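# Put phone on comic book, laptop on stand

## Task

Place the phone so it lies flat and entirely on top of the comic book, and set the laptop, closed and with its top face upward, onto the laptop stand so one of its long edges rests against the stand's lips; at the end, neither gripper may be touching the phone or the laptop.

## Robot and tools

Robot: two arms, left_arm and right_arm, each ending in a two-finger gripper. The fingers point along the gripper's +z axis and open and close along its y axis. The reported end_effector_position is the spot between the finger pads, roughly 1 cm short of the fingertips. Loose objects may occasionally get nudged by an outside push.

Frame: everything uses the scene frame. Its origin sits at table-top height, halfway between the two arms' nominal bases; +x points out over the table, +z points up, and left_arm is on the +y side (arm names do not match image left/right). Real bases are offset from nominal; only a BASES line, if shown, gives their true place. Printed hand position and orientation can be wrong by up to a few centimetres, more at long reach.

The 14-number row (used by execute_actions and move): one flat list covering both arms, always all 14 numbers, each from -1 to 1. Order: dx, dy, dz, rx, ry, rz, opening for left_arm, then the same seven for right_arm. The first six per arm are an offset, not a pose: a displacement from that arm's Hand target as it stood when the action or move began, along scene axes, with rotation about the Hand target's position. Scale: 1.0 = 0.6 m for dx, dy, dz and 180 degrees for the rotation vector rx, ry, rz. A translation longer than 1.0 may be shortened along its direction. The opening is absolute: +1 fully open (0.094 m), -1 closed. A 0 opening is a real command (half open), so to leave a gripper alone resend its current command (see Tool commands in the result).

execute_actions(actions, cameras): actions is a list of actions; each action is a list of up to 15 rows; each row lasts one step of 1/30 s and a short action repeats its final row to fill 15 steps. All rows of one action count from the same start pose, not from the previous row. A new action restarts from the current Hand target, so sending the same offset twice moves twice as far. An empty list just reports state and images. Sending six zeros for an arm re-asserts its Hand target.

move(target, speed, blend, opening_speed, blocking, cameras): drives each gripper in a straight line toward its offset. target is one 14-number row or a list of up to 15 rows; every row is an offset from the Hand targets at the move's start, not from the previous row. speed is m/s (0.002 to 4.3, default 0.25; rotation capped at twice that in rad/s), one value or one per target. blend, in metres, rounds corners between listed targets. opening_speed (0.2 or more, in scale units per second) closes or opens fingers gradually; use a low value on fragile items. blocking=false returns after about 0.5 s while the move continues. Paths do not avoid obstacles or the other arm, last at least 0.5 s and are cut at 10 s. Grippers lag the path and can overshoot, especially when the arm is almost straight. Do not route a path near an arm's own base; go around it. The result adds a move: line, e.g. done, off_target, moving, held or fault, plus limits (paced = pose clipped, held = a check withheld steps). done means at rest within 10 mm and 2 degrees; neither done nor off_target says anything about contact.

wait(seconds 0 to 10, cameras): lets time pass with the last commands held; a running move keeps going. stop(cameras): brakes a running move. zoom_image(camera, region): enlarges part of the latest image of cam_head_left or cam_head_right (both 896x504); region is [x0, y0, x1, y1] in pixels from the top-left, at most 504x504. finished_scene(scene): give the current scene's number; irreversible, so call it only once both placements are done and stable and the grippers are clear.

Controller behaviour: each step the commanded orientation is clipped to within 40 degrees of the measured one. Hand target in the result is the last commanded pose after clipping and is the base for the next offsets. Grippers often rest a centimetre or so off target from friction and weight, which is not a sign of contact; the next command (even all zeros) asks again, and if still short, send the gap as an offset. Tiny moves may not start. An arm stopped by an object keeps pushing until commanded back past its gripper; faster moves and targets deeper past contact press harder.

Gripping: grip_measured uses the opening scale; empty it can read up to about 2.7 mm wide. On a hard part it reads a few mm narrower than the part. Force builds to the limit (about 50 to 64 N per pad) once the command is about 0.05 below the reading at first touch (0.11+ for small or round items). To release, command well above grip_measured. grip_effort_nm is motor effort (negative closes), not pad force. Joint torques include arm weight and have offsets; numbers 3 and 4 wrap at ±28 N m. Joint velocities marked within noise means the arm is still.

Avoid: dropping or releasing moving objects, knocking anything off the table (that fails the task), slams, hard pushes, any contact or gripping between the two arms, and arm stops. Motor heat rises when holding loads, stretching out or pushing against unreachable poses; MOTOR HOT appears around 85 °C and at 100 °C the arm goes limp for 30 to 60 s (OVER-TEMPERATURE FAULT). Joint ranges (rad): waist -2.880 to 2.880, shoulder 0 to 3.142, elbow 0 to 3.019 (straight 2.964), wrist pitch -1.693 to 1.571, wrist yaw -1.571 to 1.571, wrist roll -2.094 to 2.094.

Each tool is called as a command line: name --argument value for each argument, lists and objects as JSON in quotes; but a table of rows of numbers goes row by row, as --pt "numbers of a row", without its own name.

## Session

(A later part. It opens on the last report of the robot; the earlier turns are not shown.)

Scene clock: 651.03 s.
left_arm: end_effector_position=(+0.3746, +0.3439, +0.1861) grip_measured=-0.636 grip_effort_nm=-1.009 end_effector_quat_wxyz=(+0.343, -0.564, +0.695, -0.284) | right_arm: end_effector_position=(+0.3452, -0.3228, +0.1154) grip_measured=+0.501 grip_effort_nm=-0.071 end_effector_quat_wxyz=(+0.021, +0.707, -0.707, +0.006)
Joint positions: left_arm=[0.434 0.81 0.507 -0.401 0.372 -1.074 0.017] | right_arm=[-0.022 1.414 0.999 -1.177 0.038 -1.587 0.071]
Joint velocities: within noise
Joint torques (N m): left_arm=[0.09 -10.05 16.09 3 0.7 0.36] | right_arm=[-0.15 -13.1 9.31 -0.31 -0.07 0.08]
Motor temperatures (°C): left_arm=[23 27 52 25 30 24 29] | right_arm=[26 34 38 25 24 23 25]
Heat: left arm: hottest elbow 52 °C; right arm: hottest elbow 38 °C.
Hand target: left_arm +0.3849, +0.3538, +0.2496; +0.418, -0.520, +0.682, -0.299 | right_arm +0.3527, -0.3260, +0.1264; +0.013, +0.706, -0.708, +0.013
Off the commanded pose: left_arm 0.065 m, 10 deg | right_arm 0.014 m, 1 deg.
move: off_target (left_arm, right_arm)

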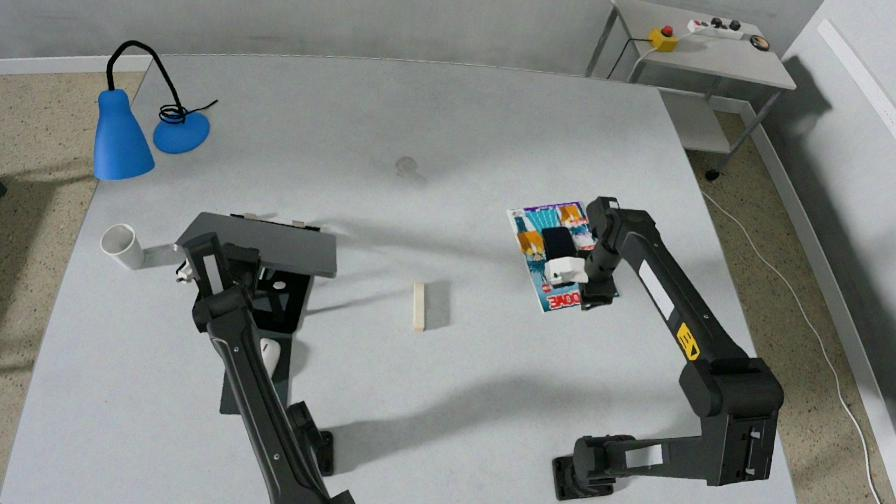

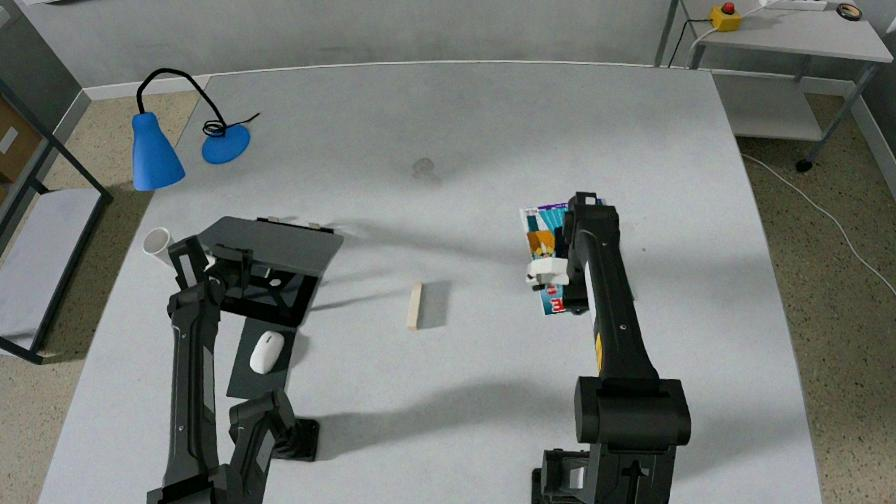

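move --pt "0.005 0.0 -0.06 0.0 0.0 0.0 -0.9 0 0 0 0 0 0 0.5" --speed 0.05

zoom_image --camera "cam_head_left" --region '[140, 150, 360, 320]'

zoom_image --camera "cam_head_right" --region '[160, 150, 360, 320]'

Scene clock: 658.00 s.
left_arm: end_effector_position=(+0.3719, +0.3407, +0.1728) grip_measured=-0.636 grip_effort_nm=-1.009 end_effector_quat_wxyz=(+0.355, -0.558, +0.690, -0.294) | right_arm: end_effector_position=(+0.3452, -0.3228, +0.1154) grip_measured=+0.501 grip_effort_nm=-0.071 end_effector_quat_wxyz=(+0.021, +0.707, -0.707, +0.006)
Joint positions: left_arm=[0.435 0.803 0.449 -0.315 0.385 -1.083 0.017] | right_arm=[-0.022 1.414 0.999 -1.177 0.038 -1.587 0.071]
Joint velocities: within noise
Joint torques (N m): left_arm=[-0.26 -6.77 14.17 4.27 0.18 0.41] | right_arm=[-0.15 -13.1 9.29 -0.28 -0.08 0.09]
Motor temperatures (°C): left_arm=[23 27 51 25 30 24 29] | right_arm=[26 34 38 25 24 23 25]
Heat: left arm: hottest elbow 51 °C; right arm: hottest elbow 38 °C.
Hand target: left_arm +0.3879, +0.3539, +0.2136; +0.418, -0.520, +0.682, -0.299 | right_arm +0.3527, -0.3260, +0.1264; +0.013, +0.706, -0.708, +0.013
Off the commanded pose: left_arm 0.046 m, 9 deg | right_arm 0.014 m, 1 deg.
move: off_target (left_arm, right_arm)

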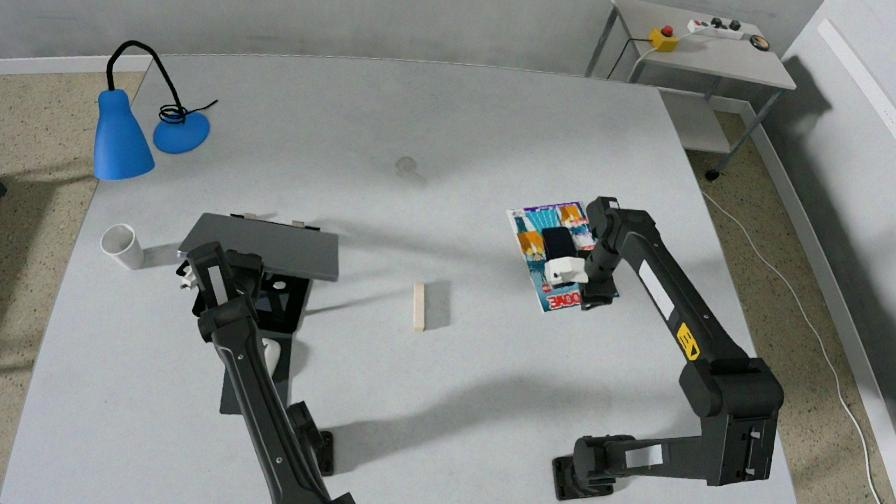

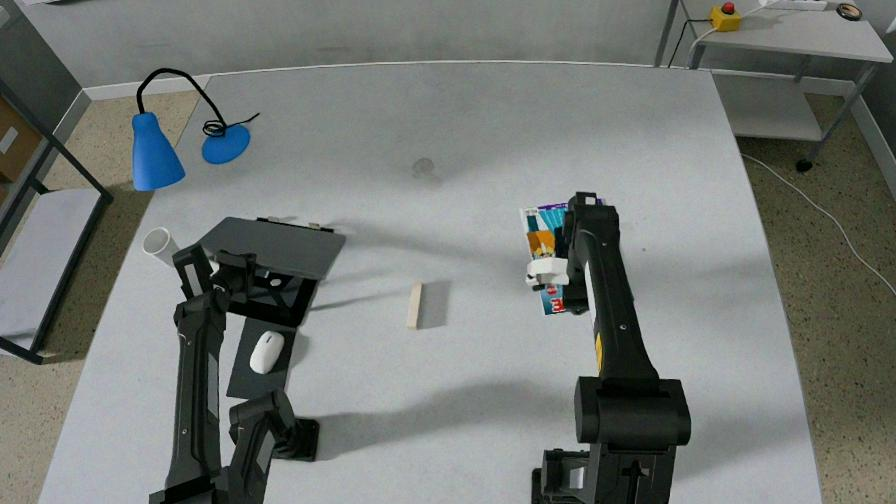

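Scaled by 2.291.

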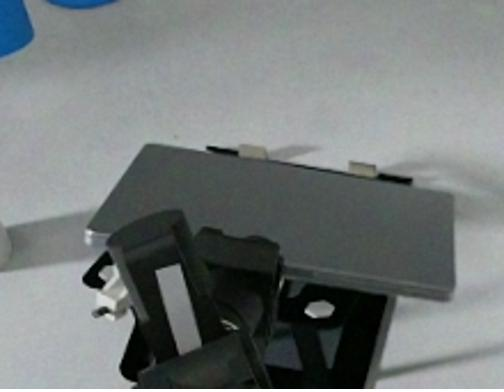

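Scaled by 2.520.

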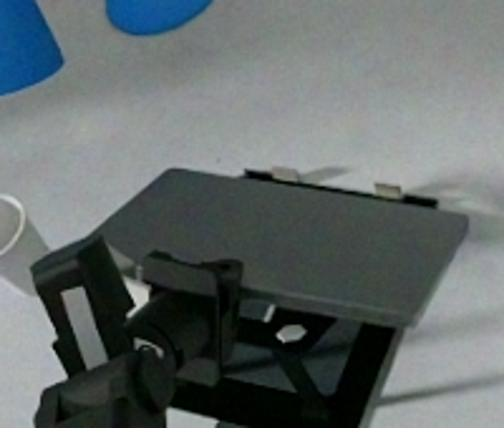

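move --pt "0.06 -0.01 -0.03 0.0 0.0 0.0 -0.9 0 0 0 0 0 0 0.5" --speed 0.05

zoom_image --camera "cam_head_left" --region '[140, 150, 360, 320]'

zoom_image --camera "cam_head_right" --region '[160, 150, 360, 320]'

Scene clock: 665.13 s.
left_arm: end_effector_position=(+0.4010, +0.3398, +0.1521) grip_measured=-0.636 grip_effort_nm=-1.009 end_effector_quat_wxyz=(+0.355, -0.566, +0.684, -0.295) | right_arm: end_effector_position=(+0.3452, -0.3228, +0.1154) grip_measured=+0.501 grip_effort_nm=-0.076 end_effector_quat_wxyz=(+0.021, +0.707, -0.707, +0.006)
Joint positions: left_arm=[0.374 0.943 0.449 -0.159 0.329 -1.143 0.017] | right_arm=[-0.022 1.414 0.999 -1.177 0.038 -1.587 0.071]
Joint velocities: within noise
Joint torques (N m): left_arm=[-2.2 -8.18 14.72 3.89 -0.38 0.47] | right_arm=[-0.15 -13.22 9.29 -0.29 -0.08 0.08]
Motor temperatures (°C): left_arm=[23 27 51 25 30 24 30] | right_arm=[26 34 38 25 24 23 25]
Heat: left arm: hottest elbow 51 °C; right arm: hottest elbow 38 °C.
Hand target: left_arm +0.4240, +0.3478, +0.1958; +0.418, -0.520, +0.682, -0.299 | right_arm +0.3527, -0.3260, +0.1264; +0.013, +0.706, -0.708, +0.013
Off the commanded pose: left_arm 0.050 m, 9 deg | right_arm 0.014 m, 1 deg.
move: off_target (left_arm, right_arm)

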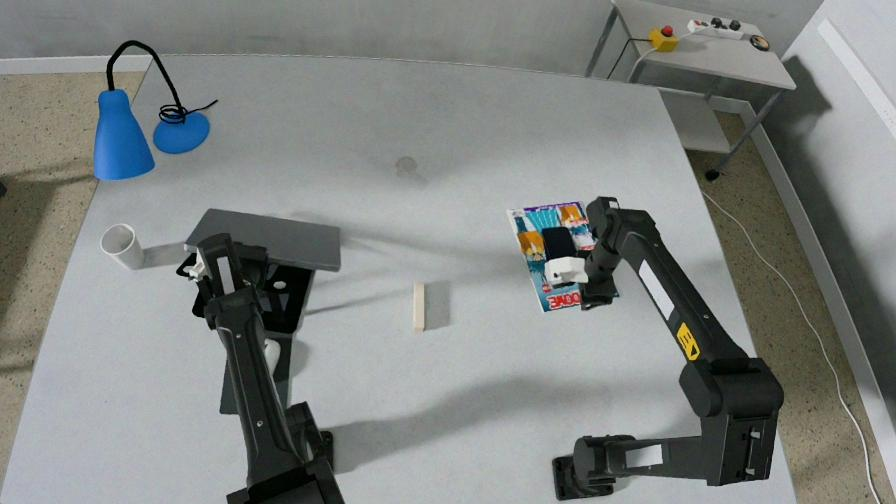

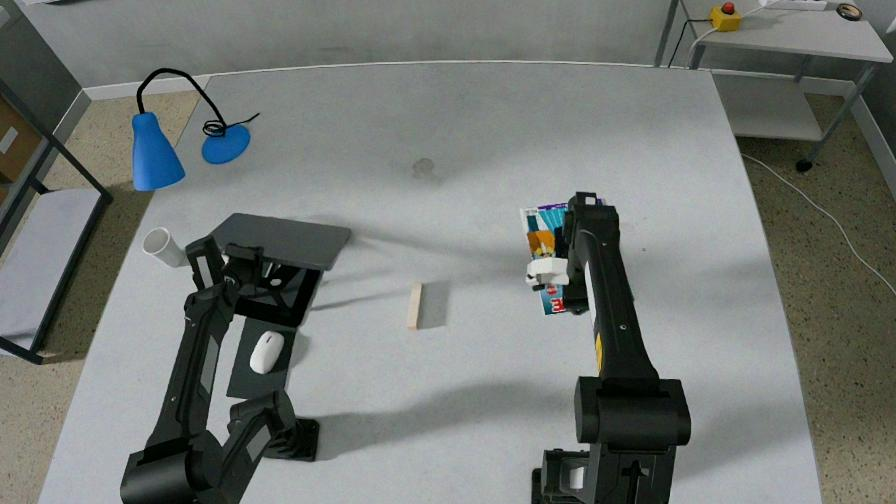

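Scaled by 2.291.

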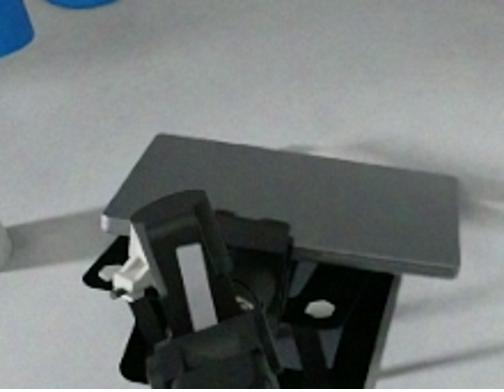

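Scaled by 2.520.

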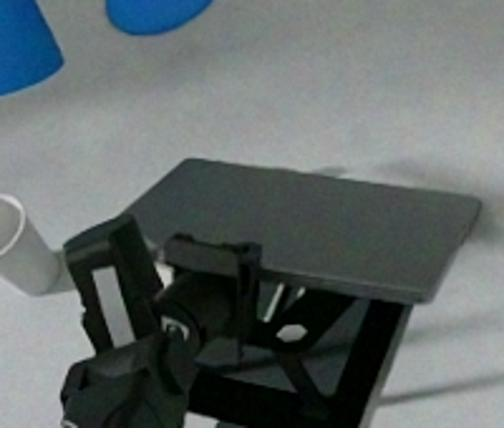

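move --pt "-0.01 -0.0 -0.03 0.0 0.0 0.0 -0.9 0 0 0 0 0 0 0.5" --speed 0.05

zoom_image --camera "cam_head_left" --region '[140, 150, 360, 320]'

zoom_image --camera "cam_head_right" --region '[160, 150, 360, 320]'

Scene clock: 671.17 s.
left_arm: end_effector_position=(+0.4022, +0.3402, +0.1492) grip_measured=-0.636 grip_effort_nm=-1.004 end_effector_quat_wxyz=(+0.365, -0.561, +0.680, -0.299) | right_arm: end_effector_position=(+0.3452, -0.3228, +0.1154) grip_measured=+0.501 grip_effort_nm=-0.081 end_effector_quat_wxyz=(+0.021, +0.707, -0.707, +0.006)
Joint positions: left_arm=[0.374 0.95 0.429 -0.106 0.328 -1.146 0.017] | right_arm=[-0.022 1.414 0.999 -1.177 0.038 -1.587 0.071]
Joint velocities: within noise
Joint torques (N m): left_arm=[-1.44 -6.83 12.42 4.4 -0.15 0.62] | right_arm=[-0.15 -13.04 9.29 -0.29 -0.08 0.08]
Motor temperatures (°C): left_arm=[23 27 51 25 30 24 30] | right_arm=[26 34 38 25 24 23 25]
Heat: left arm: hottest elbow 51 °C; right arm: hottest elbow 38 °C.
Hand target: left_arm +0.4179, +0.3478, +0.1777; +0.418, -0.520, +0.682, -0.299 | right_arm +0.3527, -0.3260, +0.1264; +0.013, +0.706, -0.708, +0.013
Off the commanded pose: left_arm 0.034 m, 8 deg | right_arm 0.014 m, 1 deg.
move: off_target (left_arm, right_arm)

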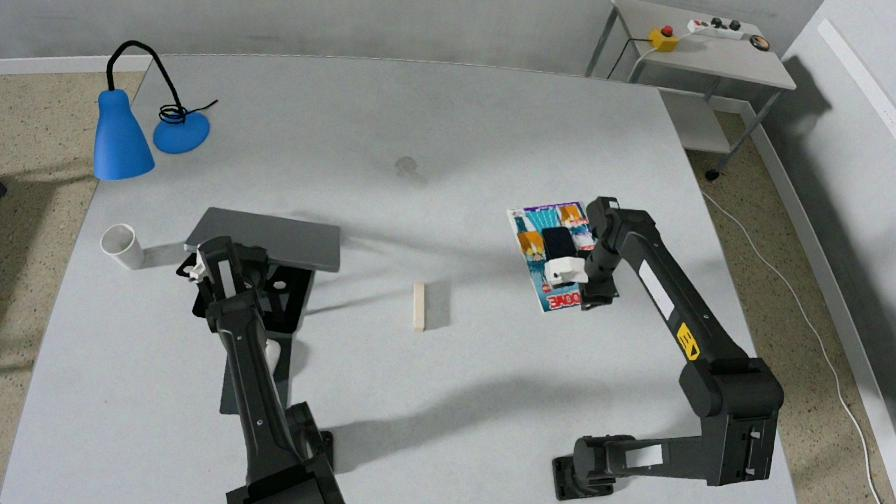

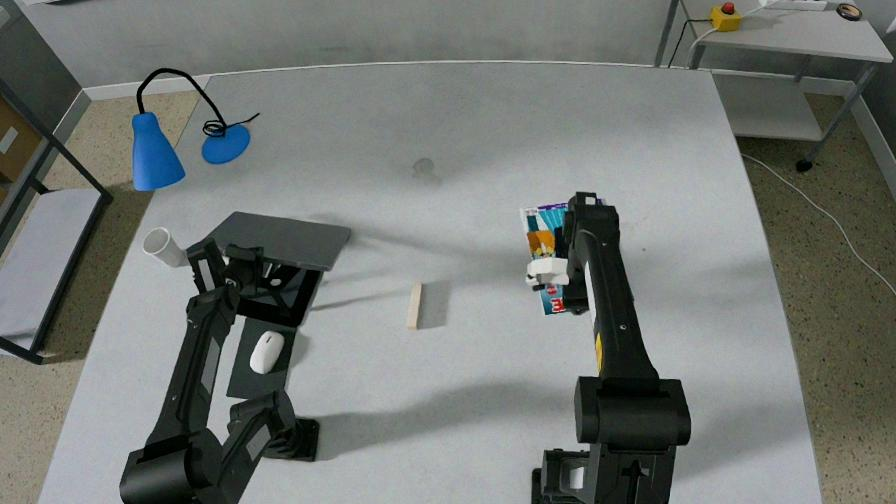

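Scaled by 2.291.

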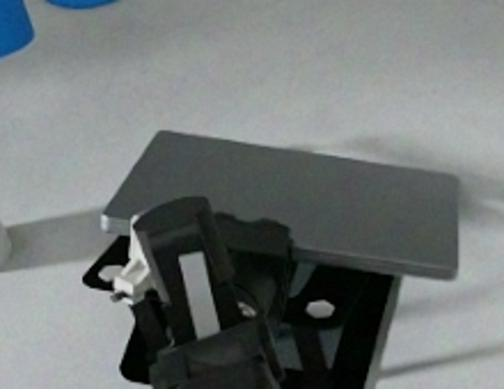

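Scaled by 2.520.

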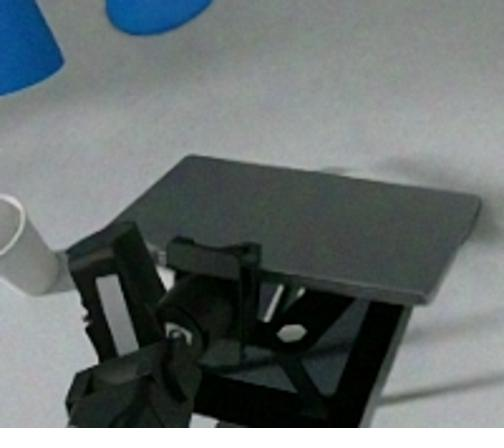

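move --pt "0.0 -0.0 -0.05 0.0 -0.035 0.0 -0.9 0 0 0 0 0 0 0.5" --speed 0.05

zoom_image --camera "cam_head_left" --region '[140, 150, 360, 320]'

zoom_image --camera "cam_head_right" --region '[160, 150, 360, 320]'

Scene clock: 679.13 s.
left_arm: end_effector_position=(+0.4158, +0.3412, +0.1589) grip_measured=-0.636 grip_effort_nm=-1.009 end_effector_quat_wxyz=(+0.443, -0.512, +0.655, -0.336) | right_arm: end_effector_position=(+0.3452, -0.3228, +0.1154) grip_measured=+0.501 grip_effort_nm=-0.076 end_effector_quat_wxyz=(+0.021, +0.707, -0.707, +0.006)
Joint positions: left_arm=[0.375 0.999 0.349 0.23 0.359 -1.158 0.017] | right_arm=[-0.022 1.414 0.999 -1.177 0.038 -1.587 0.071]
Joint velocities: within noise
Joint torques (N m): left_arm=[-0.62 -1.44 8.59 4.21 -0.01 0.44] | right_arm=[-0.15 -13.16 9.29 -0.29 -0.08 0.09]
Motor temperatures (°C): left_arm=[23 27 48 25 29 24 30] | right_arm=[26 34 39 25 24 23 25]
Heat: left arm: hottest elbow 48 °C; right arm: hottest elbow 39 °C.
Hand target: left_arm +0.4179, +0.3478, +0.1476; +0.455, -0.503, +0.658, -0.327 | right_arm +0.3527, -0.3260, +0.1264; +0.013, +0.706, -0.708, +0.013
Off the commanded pose: left_arm 0.013 m, 2 deg | right_arm 0.014 m, 1 deg.
move: off_target (left_arm, right_arm)

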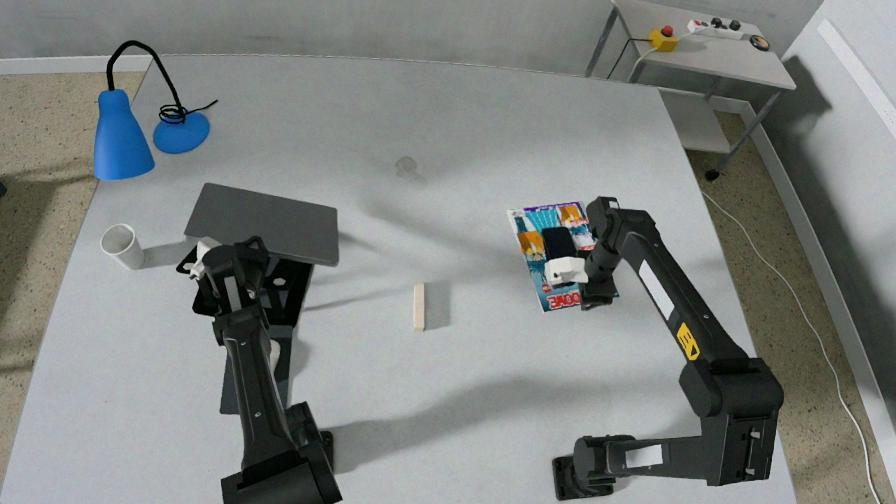

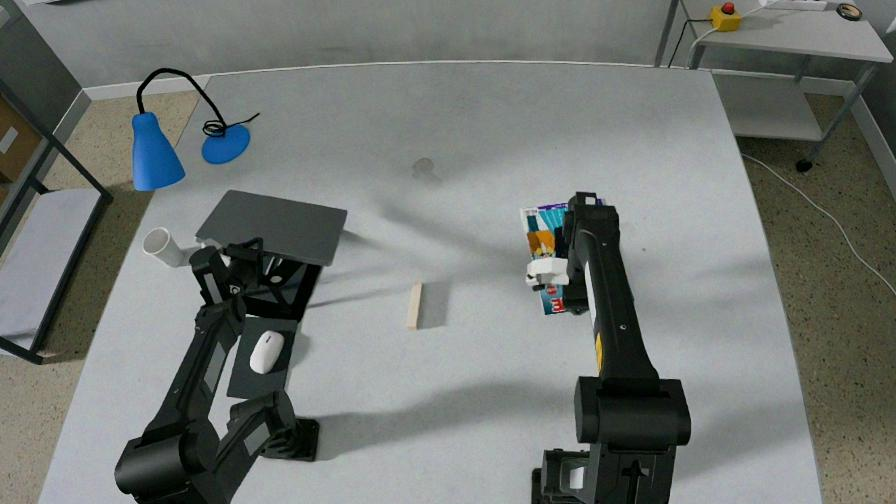

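Scaled by 2.291.

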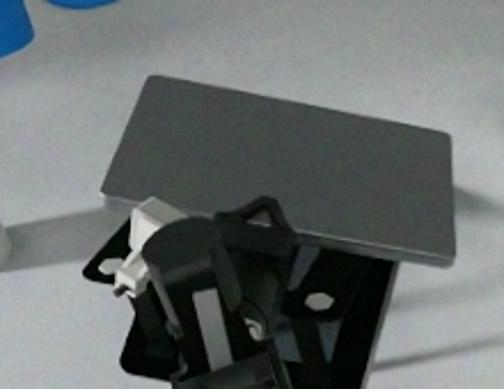

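Scaled by 2.520.

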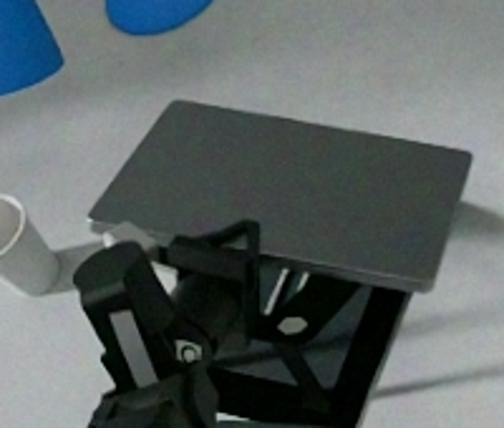

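move --pt "-0.01 -0.005 0.01 0.0 0.06 0.0 -0.9 0 0 0 0 0 0 0.5" --speed 0.05

zoom_image --camera "cam_head_left" --region '[140, 150, 360, 320]'

zoom_image --camera "cam_head_right" --region '[160, 150, 360, 320]'

Scene clock: 689.90 s.
left_arm: end_effector_position=(+0.4086, +0.3430, +0.1429) grip_measured=-0.633 grip_effort_nm=-1.004 end_effector_quat_wxyz=(+0.379, -0.554, +0.679, -0.296) | right_arm: end_effector_position=(+0.3452, -0.3228, +0.1154) grip_measured=+0.501 grip_effort_nm=-0.071 end_effector_quat_wxyz=(+0.021, +0.707, -0.707, +0.006)
Joint positions: left_arm=[0.369 0.989 0.416 -0.029 0.316 -1.139 0.017] | right_arm=[-0.022 1.414 0.999 -1.177 0.038 -1.587 0.071]
Joint velocities: within noise
Joint torques (N m): left_arm=[-2.02 -7.06 12.57 0.38 -0.47 0.75] | right_arm=[-0.21 -13.1 9.31 -0.28 -0.08 0.09]
Motor temperatures (°C): left_arm=[23 27 46 25 29 24 30] | right_arm=[26 34 39 25 24 23 25]
Heat: left arm: hottest elbow 46 °C; right arm: hottest elbow 39 °C.
Hand target: left_arm +0.4119, +0.3447, +0.1536; +0.391, -0.531, +0.698, -0.278 | right_arm +0.3527, -0.3260, +0.1264; +0.013, +0.706, -0.708, +0.013
Off the commanded pose: left_arm 0.011 m, 4 deg | right_arm 0.014 m, 1 deg.
move: off_target (left_arm, right_arm)

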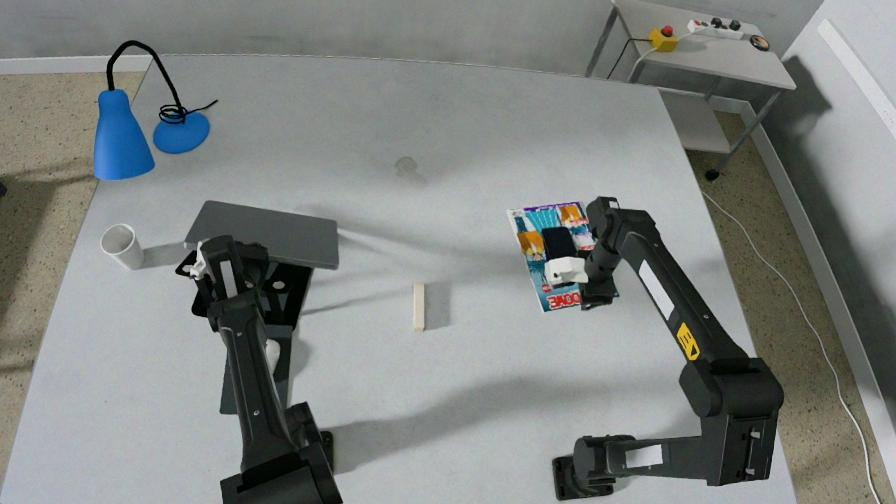

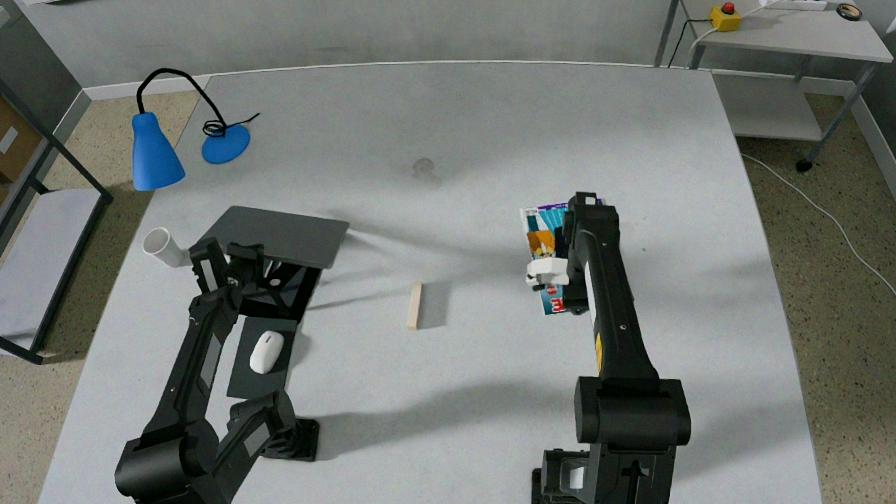

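Scaled by 2.291.

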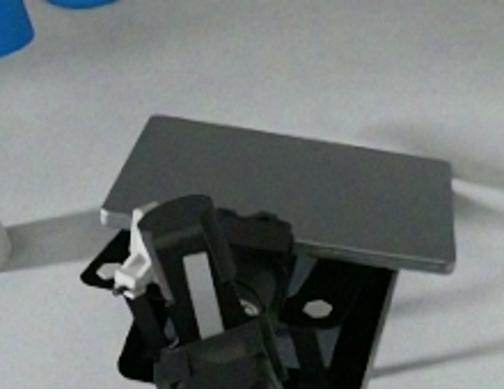

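Scaled by 2.520.

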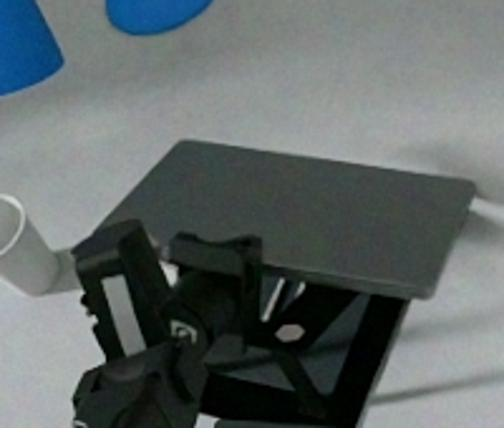

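move --pt "-0.07 0.01 0.02 0.0 0.0 0.0 -0.9 0 0 0 0 0 0 0.5" --speed 0.05

zoom_image --camera "cam_head_left" --region '[140, 150, 360, 320]'

zoom_image --camera "cam_head_right" --region '[160, 150, 360, 320]'

Scene clock: 696.57 s.
left_arm: end_effector_position=(+0.3725, +0.3400, +0.1490) grip_measured=-0.633 grip_effort_nm=-1.009 end_effector_quat_wxyz=(+0.360, -0.552, +0.693, -0.294) | right_arm: end_effector_position=(+0.3452, -0.3228, +0.1154) grip_measured=+0.501 grip_effort_nm=-0.076 end_effector_quat_wxyz=(+0.021, +0.707, -0.707, +0.006)
Joint positions: left_arm=[0.432 0.845 0.394 -0.209 0.384 -1.074 0.017] | right_arm=[-0.022 1.414 0.999 -1.177 0.038 -1.587 0.071]
Joint velocities: within noise
Joint torques (N m): left_arm=[0.38 -7.59 11.69 1.47 -0.19 0.66] | right_arm=[-0.21 -13.16 9.28 -0.29 -0.07 0.09]
Motor temperatures (°C): left_arm=[23 27 45 25 29 24 30] | right_arm=[26 34 39 25 24 23 25]
Heat: left arm: hottest elbow 45 °C; right arm: hottest elbow 39 °C.
Hand target: left_arm +0.3699, +0.3508, +0.1655; +0.391, -0.532, +0.698, -0.278 | right_arm +0.3527, -0.3260, +0.1264; +0.013, +0.706, -0.708, +0.013
Off the commanded pose: left_arm 0.020 m, 5 deg | right_arm 0.014 m, 1 deg.
move: off_target (left_arm, right_arm)

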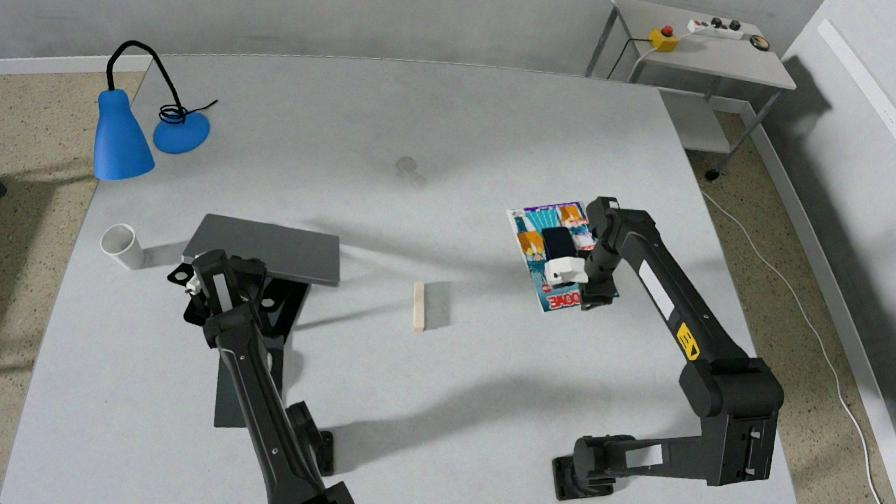

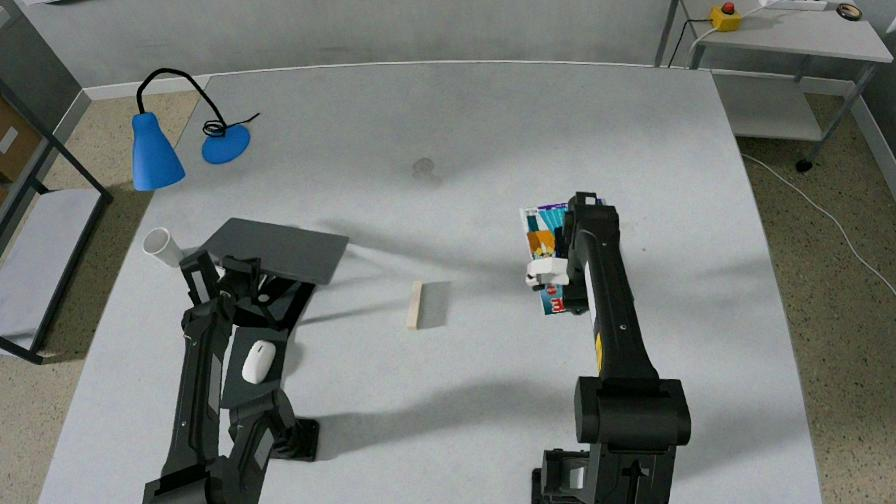

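Scaled by 2.291.

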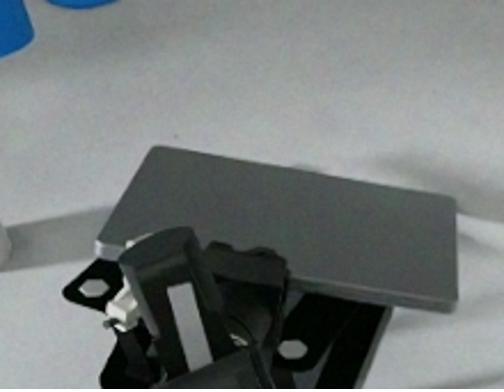

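Scaled by 2.520.

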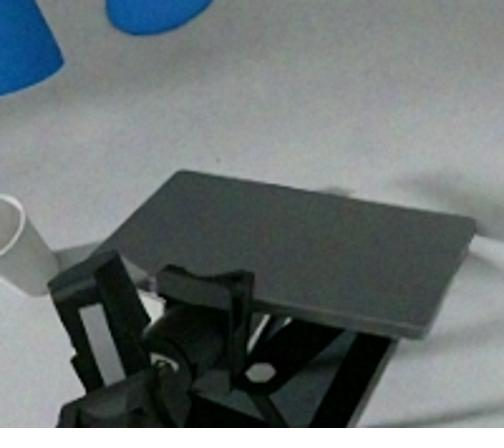

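move --pt "-0.0 0.0 0.13 0.0 -0.02 0.0 -0.9 0 0 0 0 0 0 0.5" --speed 0.06

zoom_image --camera "cam_head_left" --region '[140, 150, 360, 340]'

zoom_image --camera "cam_head_right" --region '[160, 150, 360, 340]'

Scene clock: 705.23 s.
left_arm: end_effector_position=(+0.3422, +0.3301, +0.1574) grip_measured=-0.634 grip_effort_nm=-1.013 end_effector_quat_wxyz=(+0.333, -0.570, +0.694, -0.288) | right_arm: end_effector_position=(+0.3452, -0.3228, +0.1154) grip_measured=+0.501 grip_effort_nm=-0.076 end_effector_quat_wxyz=(+0.021, +0.707, -0.707, +0.006)
Joint positions: left_arm=[0.45 0.709 0.398 -0.414 0.392 -1.073 0.017] | right_arm=[-0.022 1.414 0.999 -1.177 0.038 -1.587 0.071]
Joint velocities: within noise
Joint torques (N m): left_arm=[-0.09 -6.65 23.25 1.59 0.32 0.46] | right_arm=[-0.15 -13.16 9.29 -0.29 -0.08 0.08]
Motor temperatures (°C): left_arm=[23 27 45 25 29 24 30] | right_arm=[26 34 39 25 24 23 25]
Heat: left arm: hottest elbow 45 °C; right arm: hottest elbow 39 °C.
Hand target: left_arm +0.3699, +0.3508, +0.2435; +0.413, -0.523, +0.685, -0.295 | right_arm +0.3527, -0.3260, +0.1264; +0.013, +0.706, -0.708, +0.013
Off the commanded pose: left_arm 0.093 m, 11 deg | right_arm 0.014 m, 1 deg.
move: off_target (left_arm, right_arm)

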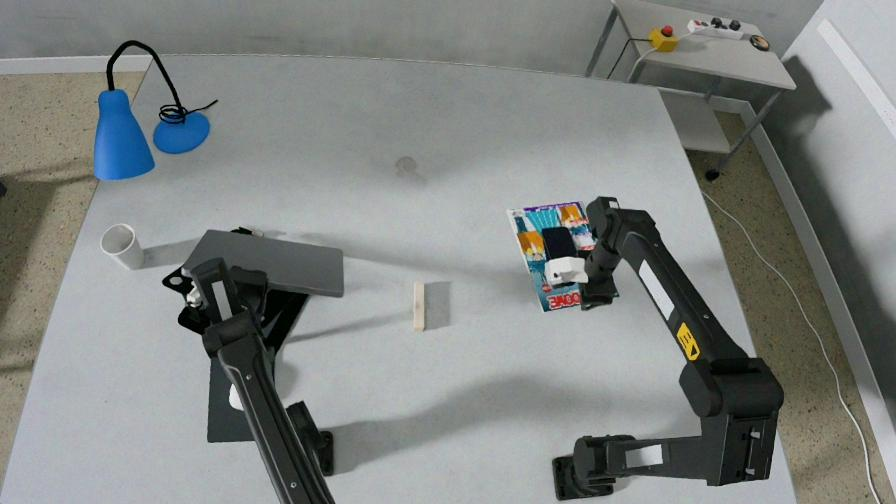

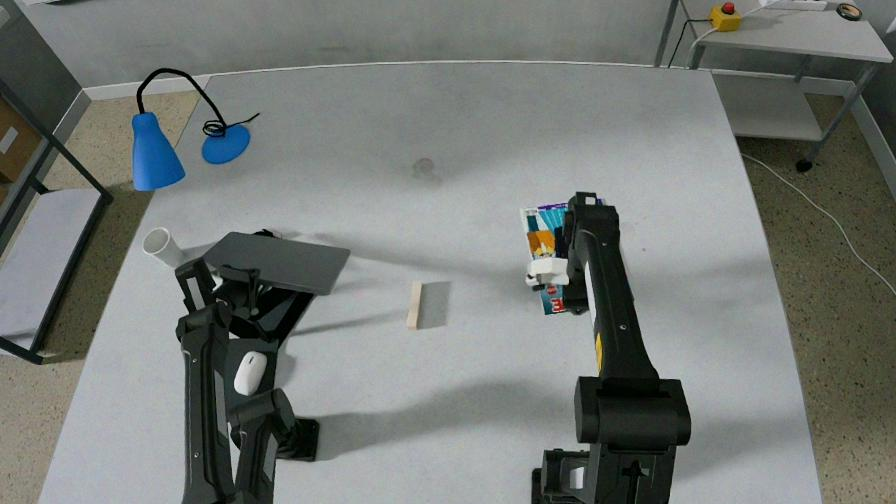

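Scaled by 2.291.

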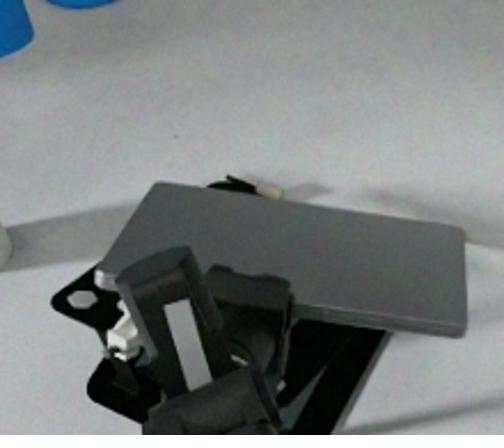

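Scaled by 2.520.

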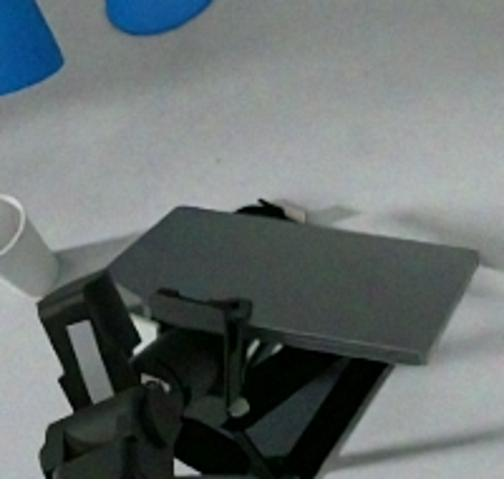

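move --pt "0.06 0.0 0.12 0.0 -0.0 0.0 -0.9 0 0 0 0 0 0 0.5" --speed 0.08

zoom_image --camera "cam_head_left" --region '[140, 150, 360, 340]'

zoom_image --camera "cam_head_right" --region '[160, 150, 360, 340]'

Scene clock: 709.07 s.
left_arm: end_effector_position=(+0.3430, +0.3313, +0.1786) grip_measured=-0.635 grip_effort_nm=-1.009 end_effector_quat_wxyz=(+0.291, -0.588, +0.709, -0.257) | right_arm: end_effector_position=(+0.3452, -0.3228, +0.1154) grip_measured=+0.501 grip_effort_nm=-0.081 end_effector_quat_wxyz=(+0.021, +0.707, -0.707, +0.006)
Joint positions: left_arm=[0.428 0.74 0.522 -0.616 0.343 -1.061 0.017] | right_arm=[-0.022 1.414 0.999 -1.177 0.038 -1.587 0.071]
Joint velocities: within noise
Joint torques (N m): left_arm=[-1.85 -6.59 -26.15 3.15 0.72 0.09] | right_arm=[-0.21 -13.16 9.32 -0.28 -0.08 0.08]
Motor temperatures (°C): left_arm=[23 27 48 25 29 24 30] | right_arm=[26 34 39 25 24 23 25]
Heat: left arm: hottest elbow 48 °C; right arm: hottest elbow 39 °C.
Hand target: left_arm +0.4059, +0.3509, +0.3155; +0.413, -0.523, +0.685, -0.295 | right_arm +0.3527, -0.3260, +0.1264; +0.013, +0.706, -0.708, +0.013
Off the commanded pose: left_arm 0.152 m, 17 deg | right_arm 0.014 m, 1 deg.
move: off_target (left_arm, right_arm)

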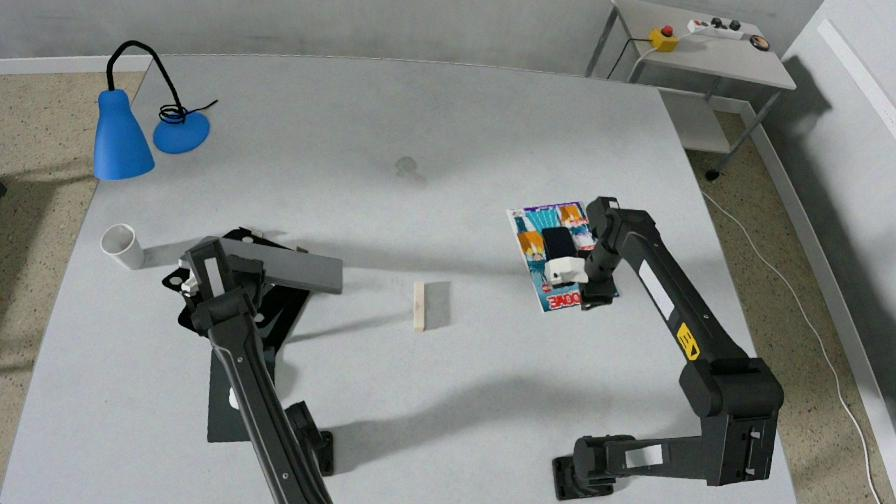

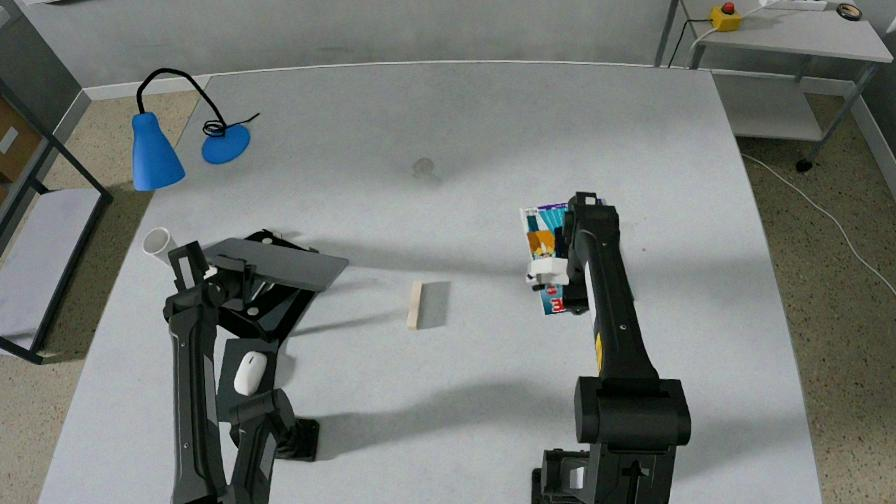

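Scaled by 2.291.

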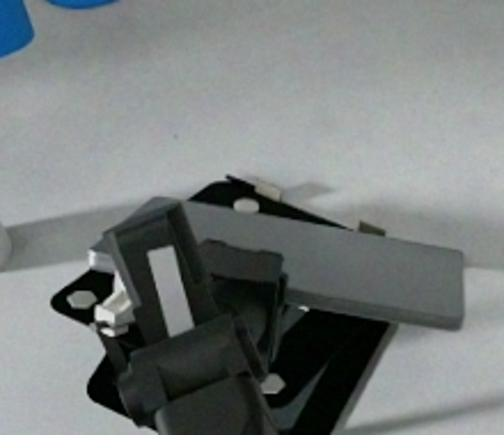

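Scaled by 2.520.

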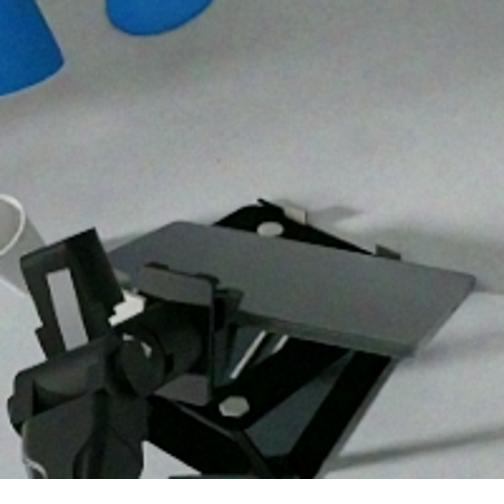

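move --pt "0.02 0.0 0.04 0.0 -0.09 0.0 -0.9 0 0 0 0 0 0 0.5" --speed 0.08

zoom_image --camera "cam_head_left" --region '[140, 150, 360, 340]'

zoom_image --camera "cam_head_right" --region '[160, 150, 360, 340]'

Scene clock: 715.97 s.
left_arm: end_effector_position=(+0.3868, +0.3429, +0.2342) grip_measured=-0.636 grip_effort_nm=-1.009 end_effector_quat_wxyz=(+0.398, -0.547, +0.659, -0.328) | right_arm: end_effector_position=(+0.3452, -0.3228, +0.1154) grip_measured=+0.501 grip_effort_nm=-0.076 end_effector_quat_wxyz=(+0.021, +0.707, -0.707, +0.006)
Joint positions: left_arm=[0.428 0.751 0.523 -0.304 0.397 -1.158 0.017] | right_arm=[-0.022 1.414 0.999 -1.177 0.038 -1.587 0.071]
Joint velocities: within noise
Joint torques (N m): left_arm=[-2.08 -8.94 20.48 6.23 0.74 -0.14] | right_arm=[-0.21 -13.04 9.31 -0.27 -0.08 0.09]
Motor temperatures (°C): left_arm=[23 27 53 25 29 24 30] | right_arm=[26 34 39 25 24 23 25]
Heat: left arm: hottest elbow 53 °C; right arm: hottest elbow 39 °C.
Hand target: left_arm +0.4179, +0.3507, +0.3397; +0.505, -0.476, +0.620, -0.366 | right_arm +0.3527, -0.3260, +0.1264; +0.013, +0.706, -0.708, +0.013
Off the commanded pose: left_arm 0.110 m, 16 deg | right_arm 0.014 m, 1 deg.
move: off_target (left_arm, right_arm)

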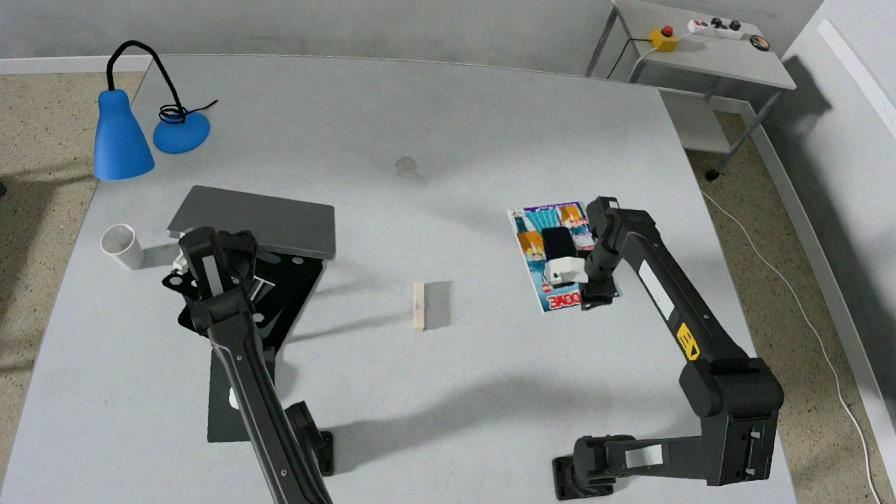

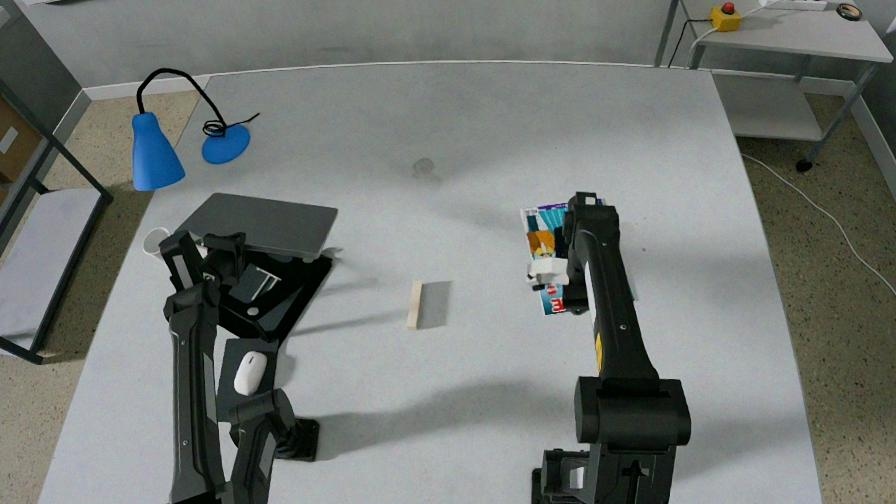

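Scaled by 2.291.

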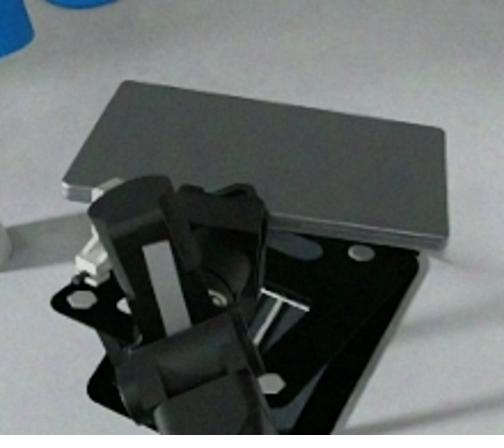

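Scaled by 2.520.

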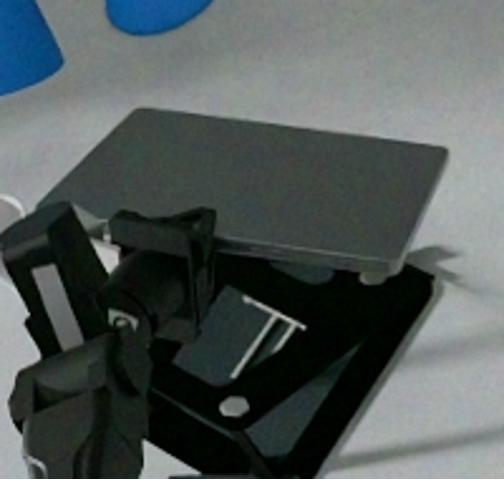

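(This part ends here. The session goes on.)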